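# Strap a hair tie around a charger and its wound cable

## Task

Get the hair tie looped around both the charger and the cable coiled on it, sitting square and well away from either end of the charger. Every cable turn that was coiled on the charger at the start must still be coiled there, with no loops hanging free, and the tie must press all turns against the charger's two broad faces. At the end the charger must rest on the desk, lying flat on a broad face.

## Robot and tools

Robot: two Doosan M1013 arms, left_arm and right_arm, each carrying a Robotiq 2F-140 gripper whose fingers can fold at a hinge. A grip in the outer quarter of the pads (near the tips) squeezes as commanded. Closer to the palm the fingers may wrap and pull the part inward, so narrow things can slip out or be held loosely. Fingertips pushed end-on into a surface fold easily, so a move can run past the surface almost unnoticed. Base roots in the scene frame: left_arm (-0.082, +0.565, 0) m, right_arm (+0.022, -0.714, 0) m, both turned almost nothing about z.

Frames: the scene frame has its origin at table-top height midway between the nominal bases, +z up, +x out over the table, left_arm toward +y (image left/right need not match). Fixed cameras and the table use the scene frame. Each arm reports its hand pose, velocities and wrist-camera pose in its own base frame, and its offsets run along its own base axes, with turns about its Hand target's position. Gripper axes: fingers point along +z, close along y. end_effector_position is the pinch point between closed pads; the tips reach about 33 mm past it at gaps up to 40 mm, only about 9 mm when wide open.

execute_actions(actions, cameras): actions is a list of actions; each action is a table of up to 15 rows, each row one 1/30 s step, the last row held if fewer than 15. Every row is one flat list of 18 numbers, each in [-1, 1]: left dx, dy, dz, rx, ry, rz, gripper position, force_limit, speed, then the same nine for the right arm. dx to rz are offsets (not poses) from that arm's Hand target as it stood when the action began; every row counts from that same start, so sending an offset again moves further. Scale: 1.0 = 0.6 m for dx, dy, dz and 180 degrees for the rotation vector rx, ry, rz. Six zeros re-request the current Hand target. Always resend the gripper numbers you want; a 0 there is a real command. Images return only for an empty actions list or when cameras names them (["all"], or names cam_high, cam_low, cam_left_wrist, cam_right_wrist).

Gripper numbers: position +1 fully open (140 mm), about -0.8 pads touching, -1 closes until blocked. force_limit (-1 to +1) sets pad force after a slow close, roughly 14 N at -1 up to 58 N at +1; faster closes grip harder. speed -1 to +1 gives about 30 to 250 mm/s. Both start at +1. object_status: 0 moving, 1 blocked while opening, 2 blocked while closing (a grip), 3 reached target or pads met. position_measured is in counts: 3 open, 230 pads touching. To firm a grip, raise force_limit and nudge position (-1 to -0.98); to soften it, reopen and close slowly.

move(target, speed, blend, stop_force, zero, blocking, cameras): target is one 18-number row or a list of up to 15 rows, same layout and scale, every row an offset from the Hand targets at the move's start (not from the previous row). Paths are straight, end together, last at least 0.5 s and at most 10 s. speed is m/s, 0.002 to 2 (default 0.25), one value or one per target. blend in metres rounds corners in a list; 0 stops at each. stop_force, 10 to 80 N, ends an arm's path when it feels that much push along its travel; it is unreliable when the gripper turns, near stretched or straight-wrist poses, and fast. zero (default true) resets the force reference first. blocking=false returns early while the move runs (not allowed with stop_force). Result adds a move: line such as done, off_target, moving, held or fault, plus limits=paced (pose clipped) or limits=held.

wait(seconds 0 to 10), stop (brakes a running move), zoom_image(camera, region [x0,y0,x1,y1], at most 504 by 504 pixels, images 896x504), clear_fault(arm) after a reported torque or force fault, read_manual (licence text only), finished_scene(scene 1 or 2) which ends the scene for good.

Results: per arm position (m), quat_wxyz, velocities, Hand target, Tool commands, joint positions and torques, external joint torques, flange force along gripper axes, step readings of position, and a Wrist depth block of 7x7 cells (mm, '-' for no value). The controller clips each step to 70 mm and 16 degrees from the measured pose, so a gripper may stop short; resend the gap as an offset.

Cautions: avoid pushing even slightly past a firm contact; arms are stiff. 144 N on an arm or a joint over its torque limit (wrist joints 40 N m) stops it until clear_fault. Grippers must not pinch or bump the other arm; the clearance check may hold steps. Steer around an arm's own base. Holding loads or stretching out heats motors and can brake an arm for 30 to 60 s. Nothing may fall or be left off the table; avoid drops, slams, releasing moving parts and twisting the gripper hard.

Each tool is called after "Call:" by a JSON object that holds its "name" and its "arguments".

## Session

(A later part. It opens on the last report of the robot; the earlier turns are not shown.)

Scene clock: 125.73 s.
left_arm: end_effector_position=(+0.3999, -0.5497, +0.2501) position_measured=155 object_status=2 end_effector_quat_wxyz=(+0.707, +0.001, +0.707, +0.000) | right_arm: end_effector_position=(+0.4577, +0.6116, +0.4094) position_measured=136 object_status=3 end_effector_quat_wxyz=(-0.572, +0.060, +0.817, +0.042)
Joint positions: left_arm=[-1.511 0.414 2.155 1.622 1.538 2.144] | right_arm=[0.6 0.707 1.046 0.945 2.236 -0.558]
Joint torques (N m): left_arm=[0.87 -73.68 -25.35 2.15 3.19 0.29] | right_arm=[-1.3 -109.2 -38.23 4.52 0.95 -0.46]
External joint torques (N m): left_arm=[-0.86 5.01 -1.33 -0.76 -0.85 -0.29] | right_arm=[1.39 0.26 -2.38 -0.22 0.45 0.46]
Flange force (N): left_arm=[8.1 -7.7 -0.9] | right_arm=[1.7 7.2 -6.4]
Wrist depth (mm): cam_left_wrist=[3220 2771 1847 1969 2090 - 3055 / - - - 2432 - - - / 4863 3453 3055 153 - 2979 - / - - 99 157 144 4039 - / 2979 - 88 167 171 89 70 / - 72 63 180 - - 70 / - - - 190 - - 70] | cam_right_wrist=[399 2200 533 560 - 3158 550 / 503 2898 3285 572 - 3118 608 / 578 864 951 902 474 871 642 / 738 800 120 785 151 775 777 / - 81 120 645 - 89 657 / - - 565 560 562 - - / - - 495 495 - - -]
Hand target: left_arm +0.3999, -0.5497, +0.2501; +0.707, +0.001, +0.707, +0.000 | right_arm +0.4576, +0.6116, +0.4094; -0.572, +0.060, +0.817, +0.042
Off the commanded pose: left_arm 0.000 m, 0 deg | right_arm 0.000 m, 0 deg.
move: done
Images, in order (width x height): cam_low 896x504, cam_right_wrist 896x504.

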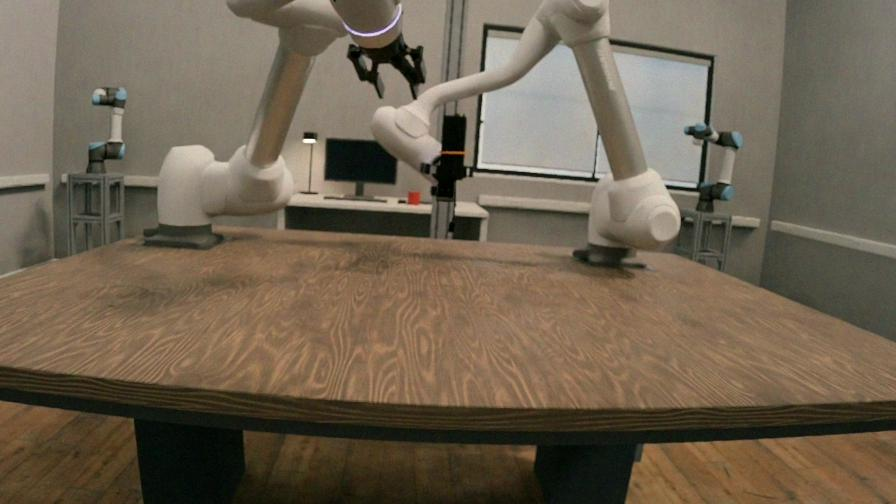

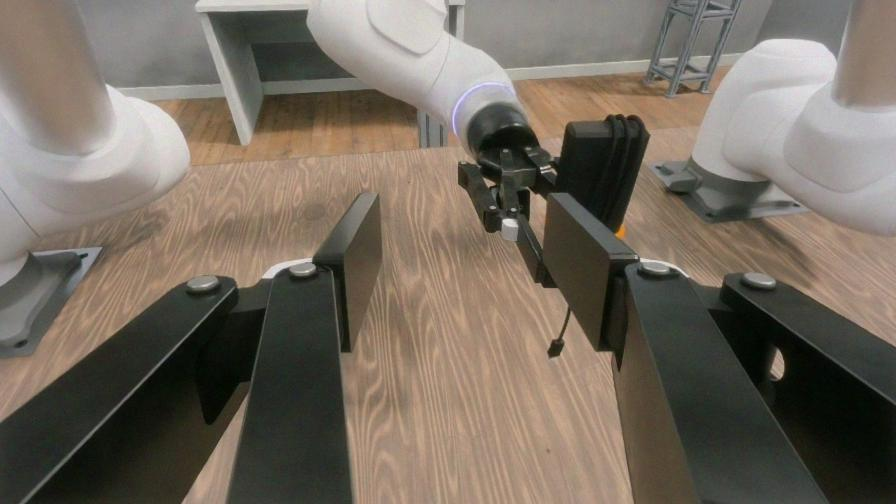

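Call:
{"name": "move", "arguments": {"target": [[0,0,0,0,0,0,-1,0,-1, 0,-0.25,0.1,0,0,0,-0.06,1,-1],[0.152,0.07,0,-0.02,0.4996,0.02,-1,0,-1, 0,-0.3,0.1,0,0,0,-0.8,1,-1]], "cameras": ["all"], "speed": 0.2}}

Call:
{"name": "move", "arguments": {"target": [0,0,-0.32,0,0,0,-1,0,-1, 0,0,0,0,0,0,-0.8,1,-1], "cameras": ["all"], "speed": 0.1}}

Call:
{"name": "zoom_image", "arguments": {"camera": "cam_low", "region": [400, 210, 540, 320]}}

Scene clock: 133.80 s.
left_arm: end_effector_position=(+0.4911, -0.5077, +0.2501) position_measured=155 object_status=2 end_effector_quat_wxyz=(+0.000, -0.039, +0.999, -0.001) | right_arm: end_effector_position=(+0.4576, +0.4316, +0.4694) position_measured=229 object_status=0 end_effector_quat_wxyz=(-0.572, +0.060, +0.817, +0.042)
Joint positions: left_arm=[-0.851 0.28 1.592 -0.001 1.268 3.784] | right_arm=[0.426 0.522 1.241 0.808 2.36 -0.715]
Joint torques (N m): left_arm=[1.32 -74.83 -38.89 4.59 0.16 0.26] | right_arm=[-1.85 -93.64 -37.96 4.63 1.23 -0.36]
External joint torques (N m): left_arm=[-1.22 5.61 -1.46 -0.47 -0.14 -0.26] | right_arm=[1.86 0.93 -2.29 -0.23 0.52 0.35]
Flange force (N): left_arm=[-5.7 -10.2 1.1] | right_arm=[1.5 6.2 -6.5]
Wrist depth (mm): cam_left_wrist=[349 350 347 346 345 345 342 / 370 369 369 365 363 365 362 / 393 389 389 163 380 382 382 / 414 416 130 157 159 405 408 / 440 74 88 168 172 89 421 / - 72 63 181 - - 70 / - - - 198 - - 70] | cam_right_wrist=[- 394 4106 3118 - 3375 - / 2968 479 3285 3199 3849 3790 832 / 551 585 970 1057 1066 1090 896 / 555 664 855 107 867 861 805 / 662 681 73 - 88 792 385 / 650 - - - - - - / - - - - - - -]
Hand target: left_arm +0.4911, -0.5077, +0.2501; +0.000, -0.039, +0.999, -0.001 | right_arm +0.4576, +0.4316, +0.4694; -0.572, +0.060, +0.817, +0.042
Off the commanded pose: left_arm 0.000 m, 0 deg | right_arm 0.000 m, 0 deg.
move: done

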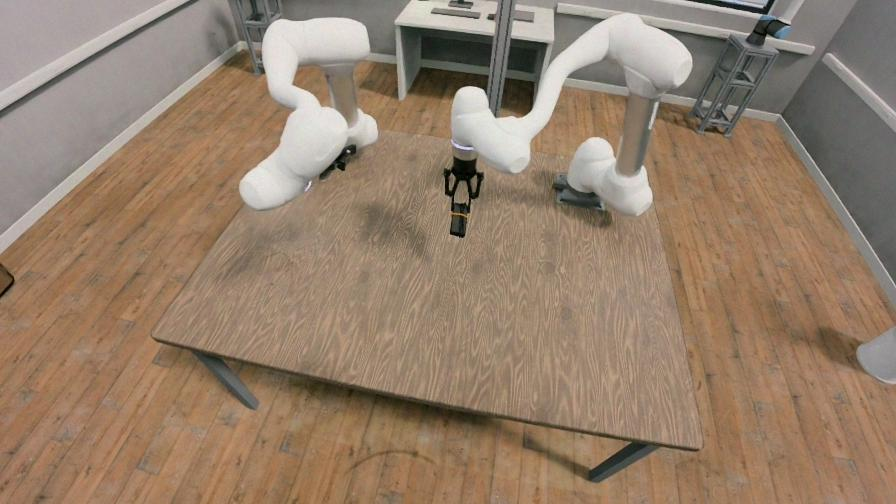

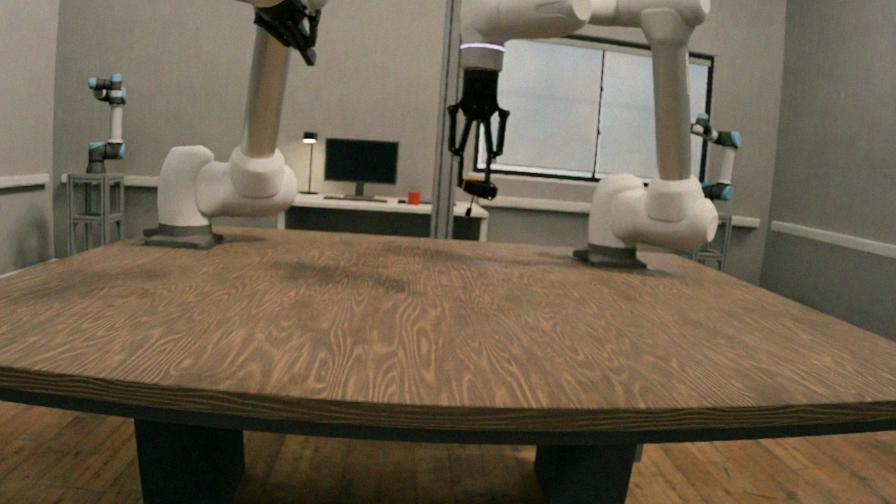

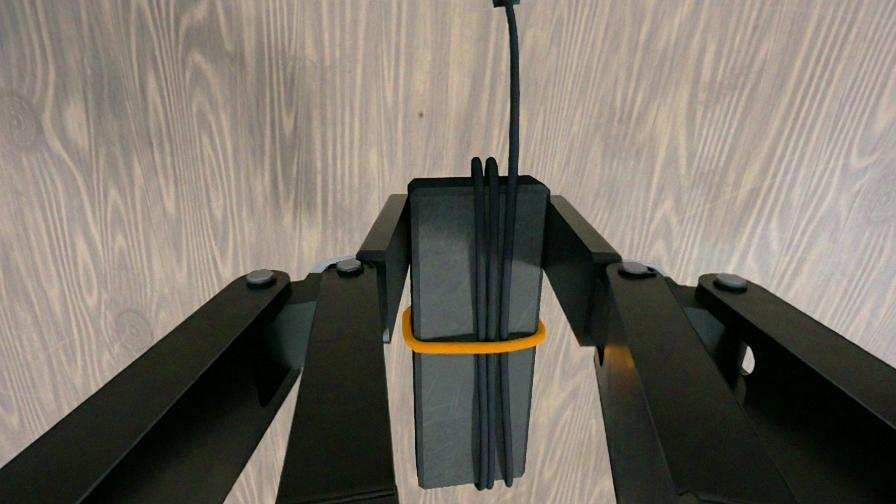

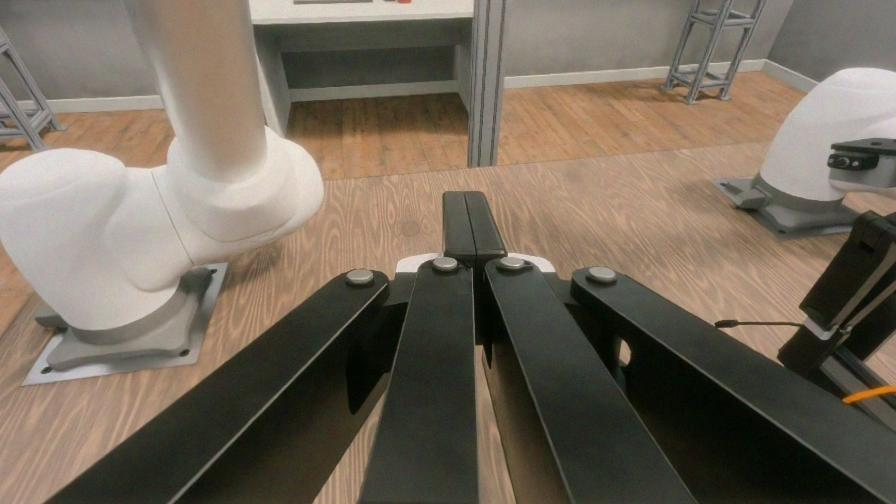

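Scene clock: 136.00 s.
left_arm: end_effector_position=(+0.4910, -0.5076, +0.0581) position_measured=155 object_status=2 end_effector_quat_wxyz=(+0.000, -0.039, +0.999, -0.001) | right_arm: end_effector_position=(+0.4576, +0.4316, +0.4694) position_measured=229 object_status=3 end_effector_quat_wxyz=(-0.572, +0.060, +0.817, +0.042)
Joint positions: left_arm=[-0.851 0.419 1.779 -0.001 0.942 3.784] | right_arm=[0.426 0.522 1.241 0.808 2.36 -0.715]
Joint torques (N m): left_arm=[1.08 -83.05 -32.81 3.84 0.23 0.28] | right_arm=[-1.59 -92.75 -37.93 4.61 1.26 -0.43]
External joint torques (N m): left_arm=[-0.97 6.19 -1.41 -0.35 -0.21 -0.28] | right_arm=[1.58 -0.08 -2.37 -0.21 0.48 0.43]
Flange force (N): left_arm=[-5.6 -9.6 5.4] | right_arm=[2.4 5.3 -5.7]
Wrist depth (mm): cam_left_wrist=[174 173 172 172 170 170 170 / 183 183 182 181 181 180 179 / 194 193 193 163 189 191 190 / 207 206 200 157 159 200 202 / 218 78 88 167 172 89 209 / - 72 63 182 227 - 70 / - - - 198 - - 70] | cam_right_wrist=[2678 393 2707 3199 3519 3079 3570 / 3158 471 3570 2865 3375 3375 2707 / - 589 1057 1071 1062 1071 902 / 614 648 864 107 909 871 368 / 659 677 73 - 88 756 353 / 650 - - - - - 389 / - - - - - - -]
Hand target: left_arm +0.4911, -0.5077, +0.0581; +0.000, -0.039, +0.999, -0.001 | right_arm +0.4576, +0.4316, +0.4694; -0.572, +0.060, +0.817, +0.042
Off the commanded pose: left_arm 0.000 m, 0 deg | right_arm 0.000 m, 0 deg.
move: done

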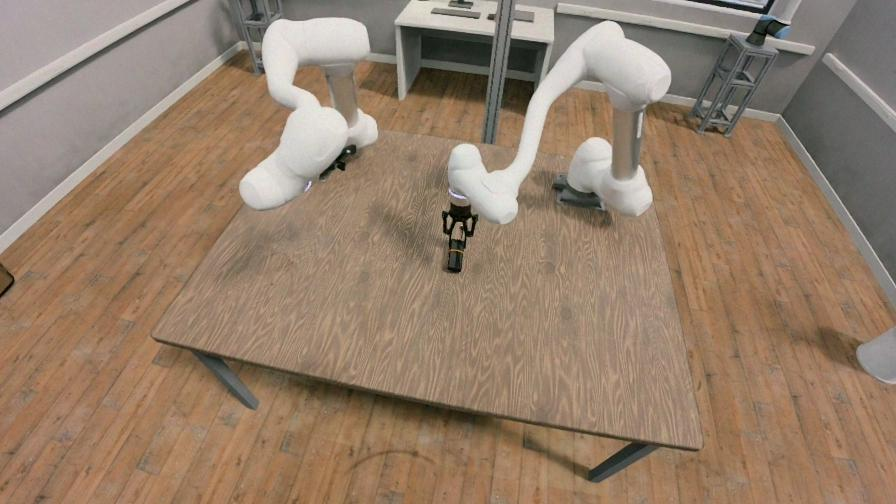

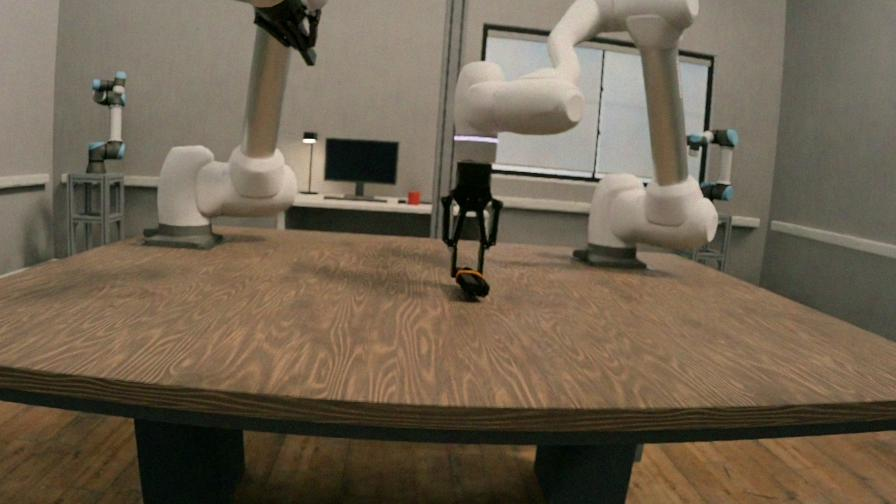

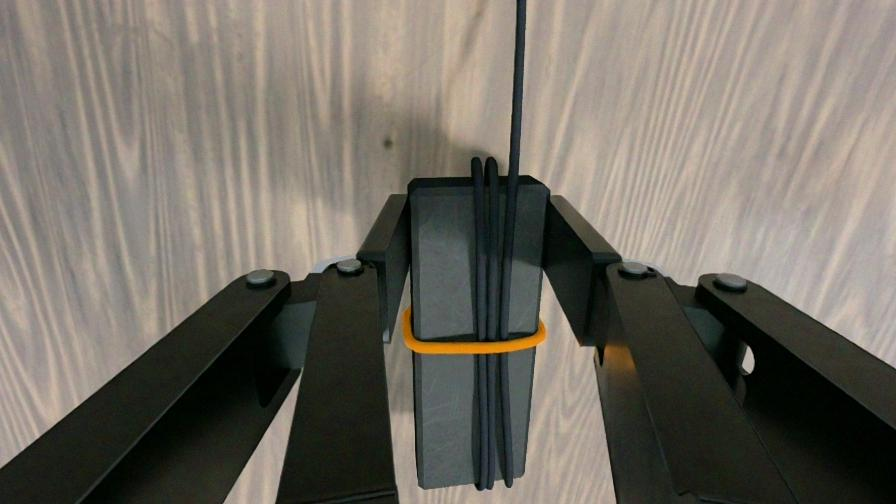

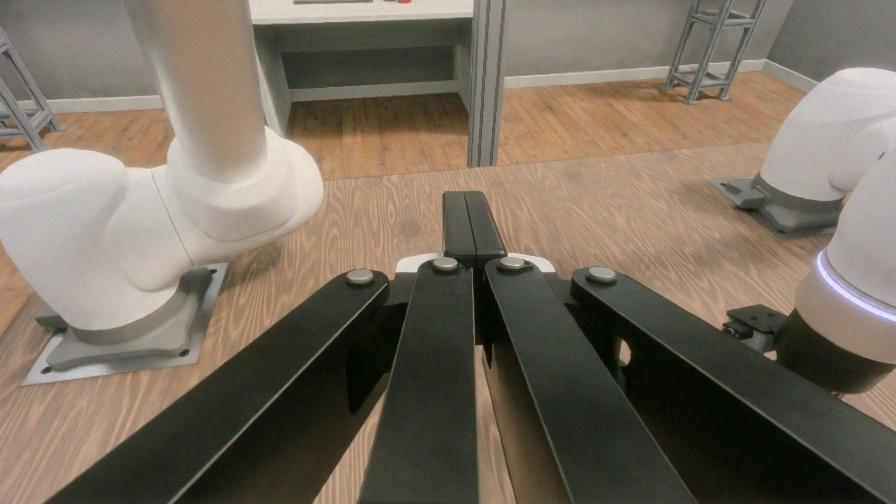

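Scaled by 3.600 from the camera's 896x504 image, which has a finer 1280x720 frame.

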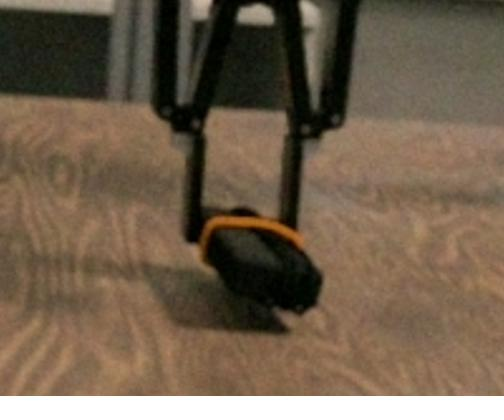

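Call:
{"name": "move", "arguments": {"target": [0,0,-0.04,0,0,0,-1,0,-1, 0,0,0,0,0,0,-0.8,1,-1], "cameras": ["cam_left_wrist","cam_low"], "speed": 0.01, "stop_force": 10}}

Call:
{"name": "zoom_image", "arguments": {"camera": "cam_low", "region": [400, 210, 540, 320]}}

Scene clock: 138.27 s.
left_arm: end_effector_position=(+0.4911, -0.5077, +0.0443) position_measured=155 object_status=2 end_effector_quat_wxyz=(+0.000, -0.039, +0.999, -0.001) | right_arm: end_effector_position=(+0.4576, +0.4316, +0.4694) position_measured=229 object_status=3 end_effector_quat_wxyz=(-0.572, +0.060, +0.817, +0.042)
Joint positions: left_arm=[-0.851 0.433 1.788 -0.001 0.919 3.784] | right_arm=[0.426 0.522 1.241 0.808 2.36 -0.715]
Joint torques (N m): left_arm=[1.08 -75.77 -28.38 3.55 0.1 0.28] | right_arm=[-1.71 -93 -38.01 4.63 1.27 -0.42]
External joint torques (N m): left_arm=[-1 -1.33 -5.1 -0.13 -0.08 -0.28] | right_arm=[1.62 -0.48 -2.49 -0.21 0.5 0.41]
Flange force (N): left_arm=[-4.2 -7.9 -4.6] | right_arm=[2.7 5.1 -5.5]
Wrist depth (mm): cam_left_wrist=[161 161 160 159 159 158 158 / 170 171 169 168 167 167 166 / 181 180 179 174 176 177 177 / 192 191 186 157 144 186 187 / 202 78 88 165 171 89 194 / - 72 63 179 210 - 70 / - - - 188 - - 70] | cam_right_wrist=[3241 392 2593 3519 3285 3733 - / 3041 465 3199 3285 3422 3041 829 / 538 591 974 1071 1076 1080 880 / 556 647 871 108 867 874 346 / 668 669 73 - 88 763 352 / 648 - - - - - 384 / - - - - - - -]
Hand target: left_arm +0.4911, -0.5077, +0.0444; +0.000, -0.039, +0.999, -0.001 (not the last commanded pose) | right_arm +0.4576, +0.4316, +0.4694; -0.572, +0.060, +0.817, +0.042
Off the commanded pose: left_arm 0.010 m, 0 deg | right_arm 0.000 m, 0 deg.
move: contact (left_arm)
Images, in order (width x height): cam_low 896x504, cam_left_wrist 896x504.

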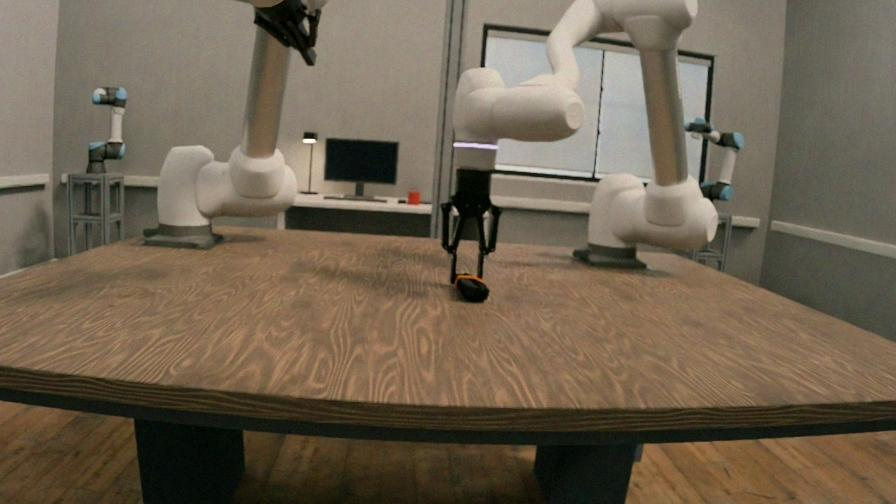

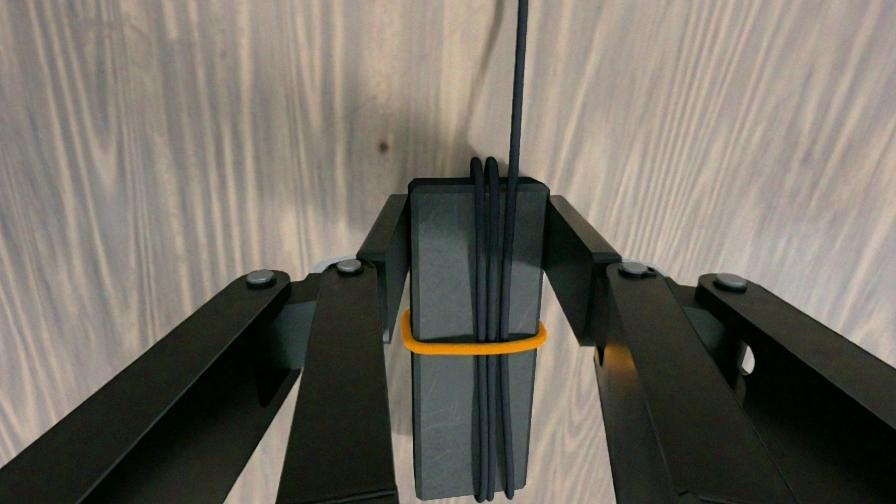

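Scaled by 3.600 from the camera's 896x504 image, which has a finer 1280x720 frame.

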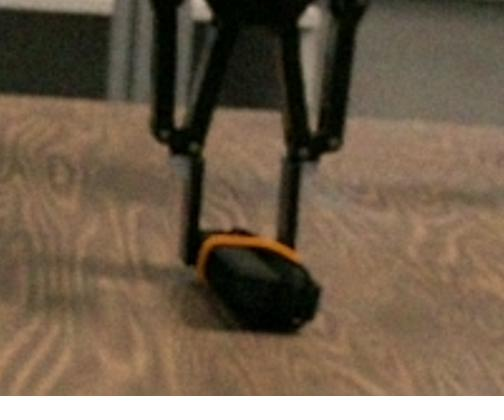

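Call:
{"name": "move", "arguments": {"target": [0,0,-0.0025,0,0,0,-1,0,-1, 0,0,0,0,0,0,-0.8,1,-1], "speed": 0.01}}

Call:
{"name": "move", "arguments": {"target": [0,0,0,0,0,0,0.1,0,-1, 0,0,0,0,0,0,-0.8,1,-1]}}

Call:
{"name": "move", "arguments": {"target": [0,0,0.2,0,0,0,0.1,0,-1, 0,0,0,0,0,0,-0.8,1,-1], "cameras": ["cam_left_wrist","cam_low"], "speed": 0.1}}

Call:
{"name": "zoom_image", "arguments": {"camera": "cam_low", "region": [420, 240, 520, 320]}}

Call:
{"name": "zoom_image", "arguments": {"camera": "cam_left_wrist", "region": [350, 90, 590, 400]}}

Scene clock: 139.33 s.
left_arm: end_effector_position=(+0.4911, -0.5077, +0.0429) position_measured=155 object_status=2 end_effector_quat_wxyz=(+0.000, -0.039, +0.999, -0.001) | right_arm: end_effector_position=(+0.4576, +0.4316, +0.4694) position_measured=229 object_status=3 end_effector_quat_wxyz=(-0.572, +0.060, +0.817, +0.042)
Joint positions: left_arm=[-0.851 0.434 1.789 -0.001 0.916 3.784] | right_arm=[0.426 0.522 1.241 0.808 2.36 -0.715]
Joint torques (N m): left_arm=[4.51 -65.4 -24.81 4.95 -1.43 0.36] | right_arm=[-2.02 -93.04 -37.84 4.6 1.28 -0.45]
External joint torques (N m): left_arm=[-4.57 -12.09 -8.68 -1.55 1.45 -0.36] | right_arm=[2 0.22 -2.48 -0.19 0.47 0.45]
Flange force (N): left_arm=[3.5 -6.8 -20.3] | right_arm=[2.3 6.2 -6.0]
Wrist depth (mm): cam_left_wrist=[161 160 159 158 157 157 156 / 169 170 168 167 166 166 166 / 179 178 178 164 175 175 175 / 191 189 184 157 160 184 186 / 201 78 88 164 170 89 193 / - 72 63 178 208 - 70 / - - - 184 - - 70] | cam_right_wrist=[3004 390 2649 3285 - 3158 - / 3199 479 3118 4562 - 3158 829 / 560 591 735 1066 1066 1066 889 / 589 633 858 107 909 880 345 / 664 681 73 - 88 760 351 / 643 - - - - - 386 / - - - - - - -]
Hand target: left_arm +0.4911, -0.5077, +0.0429; +0.000, -0.039, +0.999, -0.001 | right_arm +0.4576, +0.4316, +0.4694; -0.572, +0.060, +0.817, +0.042
Off the commanded pose: left_arm 0.000 m, 0 deg | right_arm 0.000 m, 0 deg.
move: done

Scene clock: 140.40 s.
left_arm: end_effector_position=(+0.4911, -0.5077, +0.0429) position_measured=117 object_status=0 end_effector_quat_wxyz=(+0.000, -0.039, +0.999, -0.001) | right_arm: end_effector_position=(+0.4576, +0.4316, +0.4694) position_measured=229 object_status=3 end_effector_quat_wxyz=(-0.572, +0.060, +0.817, +0.042)
Joint positions: left_arm=[-0.851 0.434 1.789 -0.001 0.916 3.784] | right_arm=[0.426 0.522 1.241 0.808 2.36 -0.715]
Joint torques (N m): left_arm=[0.96 -82.08 -31.19 3.68 0.25 0.33] | right_arm=[-1.77 -93.13 -38.05 4.66 1.24 -0.41]
External joint torques (N m): left_arm=[-0.92 4.78 -2.3 -0.27 -0.24 -0.33] | right_arm=[1.76 0.01 -2.37 -0.25 0.51 0.41]
Flange force (N): left_arm=[-5.5 -9.5 3.7] | right_arm=[2.3 5.4 -5.7]
Wrist depth (mm): cam_left_wrist=[160 159 158 158 157 157 156 / 170 170 167 167 166 166 165 / 179 178 177 150 174 175 175 / 190 187 128 154 153 184 185 / 198 85 109 166 169 89 87 / - - 212 181 211 - 70 / - - 233 195 231 - -] | cam_right_wrist=[3849 392 3158 3004 - 3375 - / 3079 477 3079 - 3733 3570 816 / 560 587 978 1048 1090 1066 852 / 568 642 864 107 902 880 344 / 684 - 73 - 88 765 352 / 648 - - - - - 386 / - - - - - - -]
Hand target: left_arm +0.4911, -0.5077, +0.0429; +0.000, -0.039, +0.999, -0.001 | right_arm +0.4576, +0.4316, +0.4694; -0.572, +0.060, +0.817, +0.042
Off the commanded pose: left_arm 0.000 m, 0 deg | right_arm 0.000 m, 0 deg.
move: done

Scene clock: 141.90 s.
left_arm: end_effector_position=(+0.4911, -0.5077, +0.1629) position_measured=117 object_status=3 end_effector_quat_wxyz=(+0.000, -0.039, +0.999, -0.001) | right_arm: end_effector_position=(+0.4576, +0.4316, +0.4694) position_measured=229 object_status=3 end_effector_quat_wxyz=(-0.572, +0.060, +0.817, +0.042)
Joint positions: left_arm=[-0.851 0.331 1.69 -0.001 1.119 3.784] | right_arm=[0.426 0.522 1.241 0.808 2.36 -0.715]
Joint torques (N m): left_arm=[1.27 -76.04 -35.43 4.14 0.31 0.25] | right_arm=[-1.71 -93.18 -37.92 4.57 1.32 -0.39]
External joint torques (N m): left_arm=[-1.28 4.18 -2.56 -0.28 -0.3 -0.25] | right_arm=[1.7 0.05 -2.48 -0.16 0.43 0.39]
Flange force (N): left_arm=[-5.4 -9.9 0.9] | right_arm=[2.3 5.7 -5.9]
Wrist depth (mm): cam_left_wrist=[270 270 268 265 267 265 263 / 286 283 283 281 280 280 280 / 303 300 299 271 297 296 295 / 321 318 128 317 163 311 314 / 337 84 109 330 332 89 87 / - - 362 363 363 - 70 / - - 393 389 393 - -] | cam_right_wrist=[- 392 3422 4106 3677 3422 3241 / 2968 475 3199 3973 3519 5242 824 / 556 591 985 1048 1071 1071 880 / 562 642 867 107 877 867 816 / 682 679 73 - 88 763 360 / 642 - - - - - 610 / - - - - - - -]
Hand target: left_arm +0.4911, -0.5077, +0.1629; +0.000, -0.039, +0.999, -0.001 | right_arm +0.4576, +0.4316, +0.4694; -0.572, +0.060, +0.817, +0.042
Off the commanded pose: left_arm 0.000 m, 0 deg | right_arm 0.000 m, 0 deg.
move: done
Images, in order (width x height): cam_low 896x504, cam_left_wrist 896x504.

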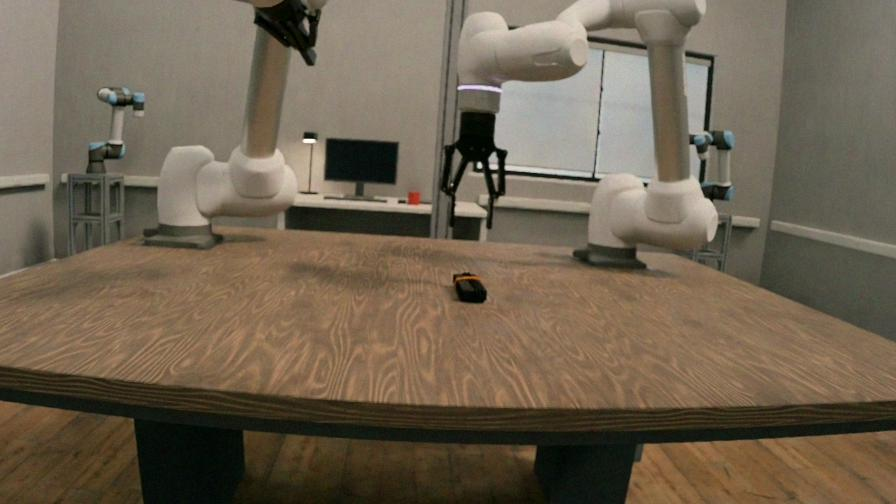

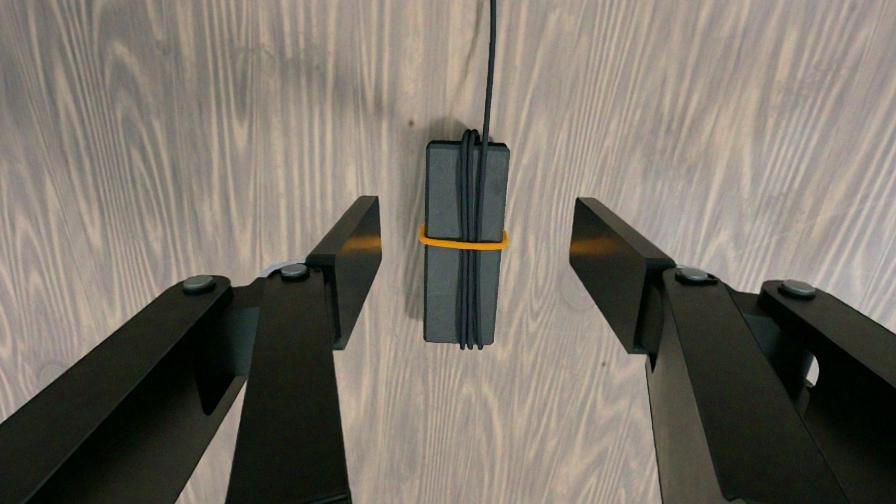

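Scaled by 5.040 from the camera's 896x504 image, which has a finer 1280x720 frame.

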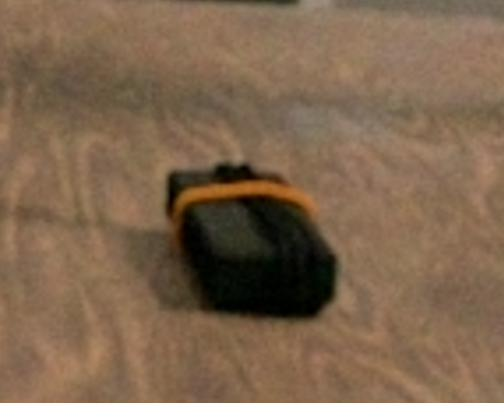

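Scaled by 1.626 from the camera's 896x504 image, which has a finer 1280x720 frame.

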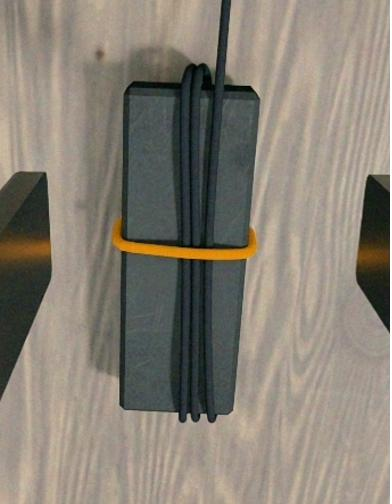

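Centred, square, flat.

Call:
{"name": "finished_scene", "arguments": {"scene": 1}}

The scene is finished: the task was done.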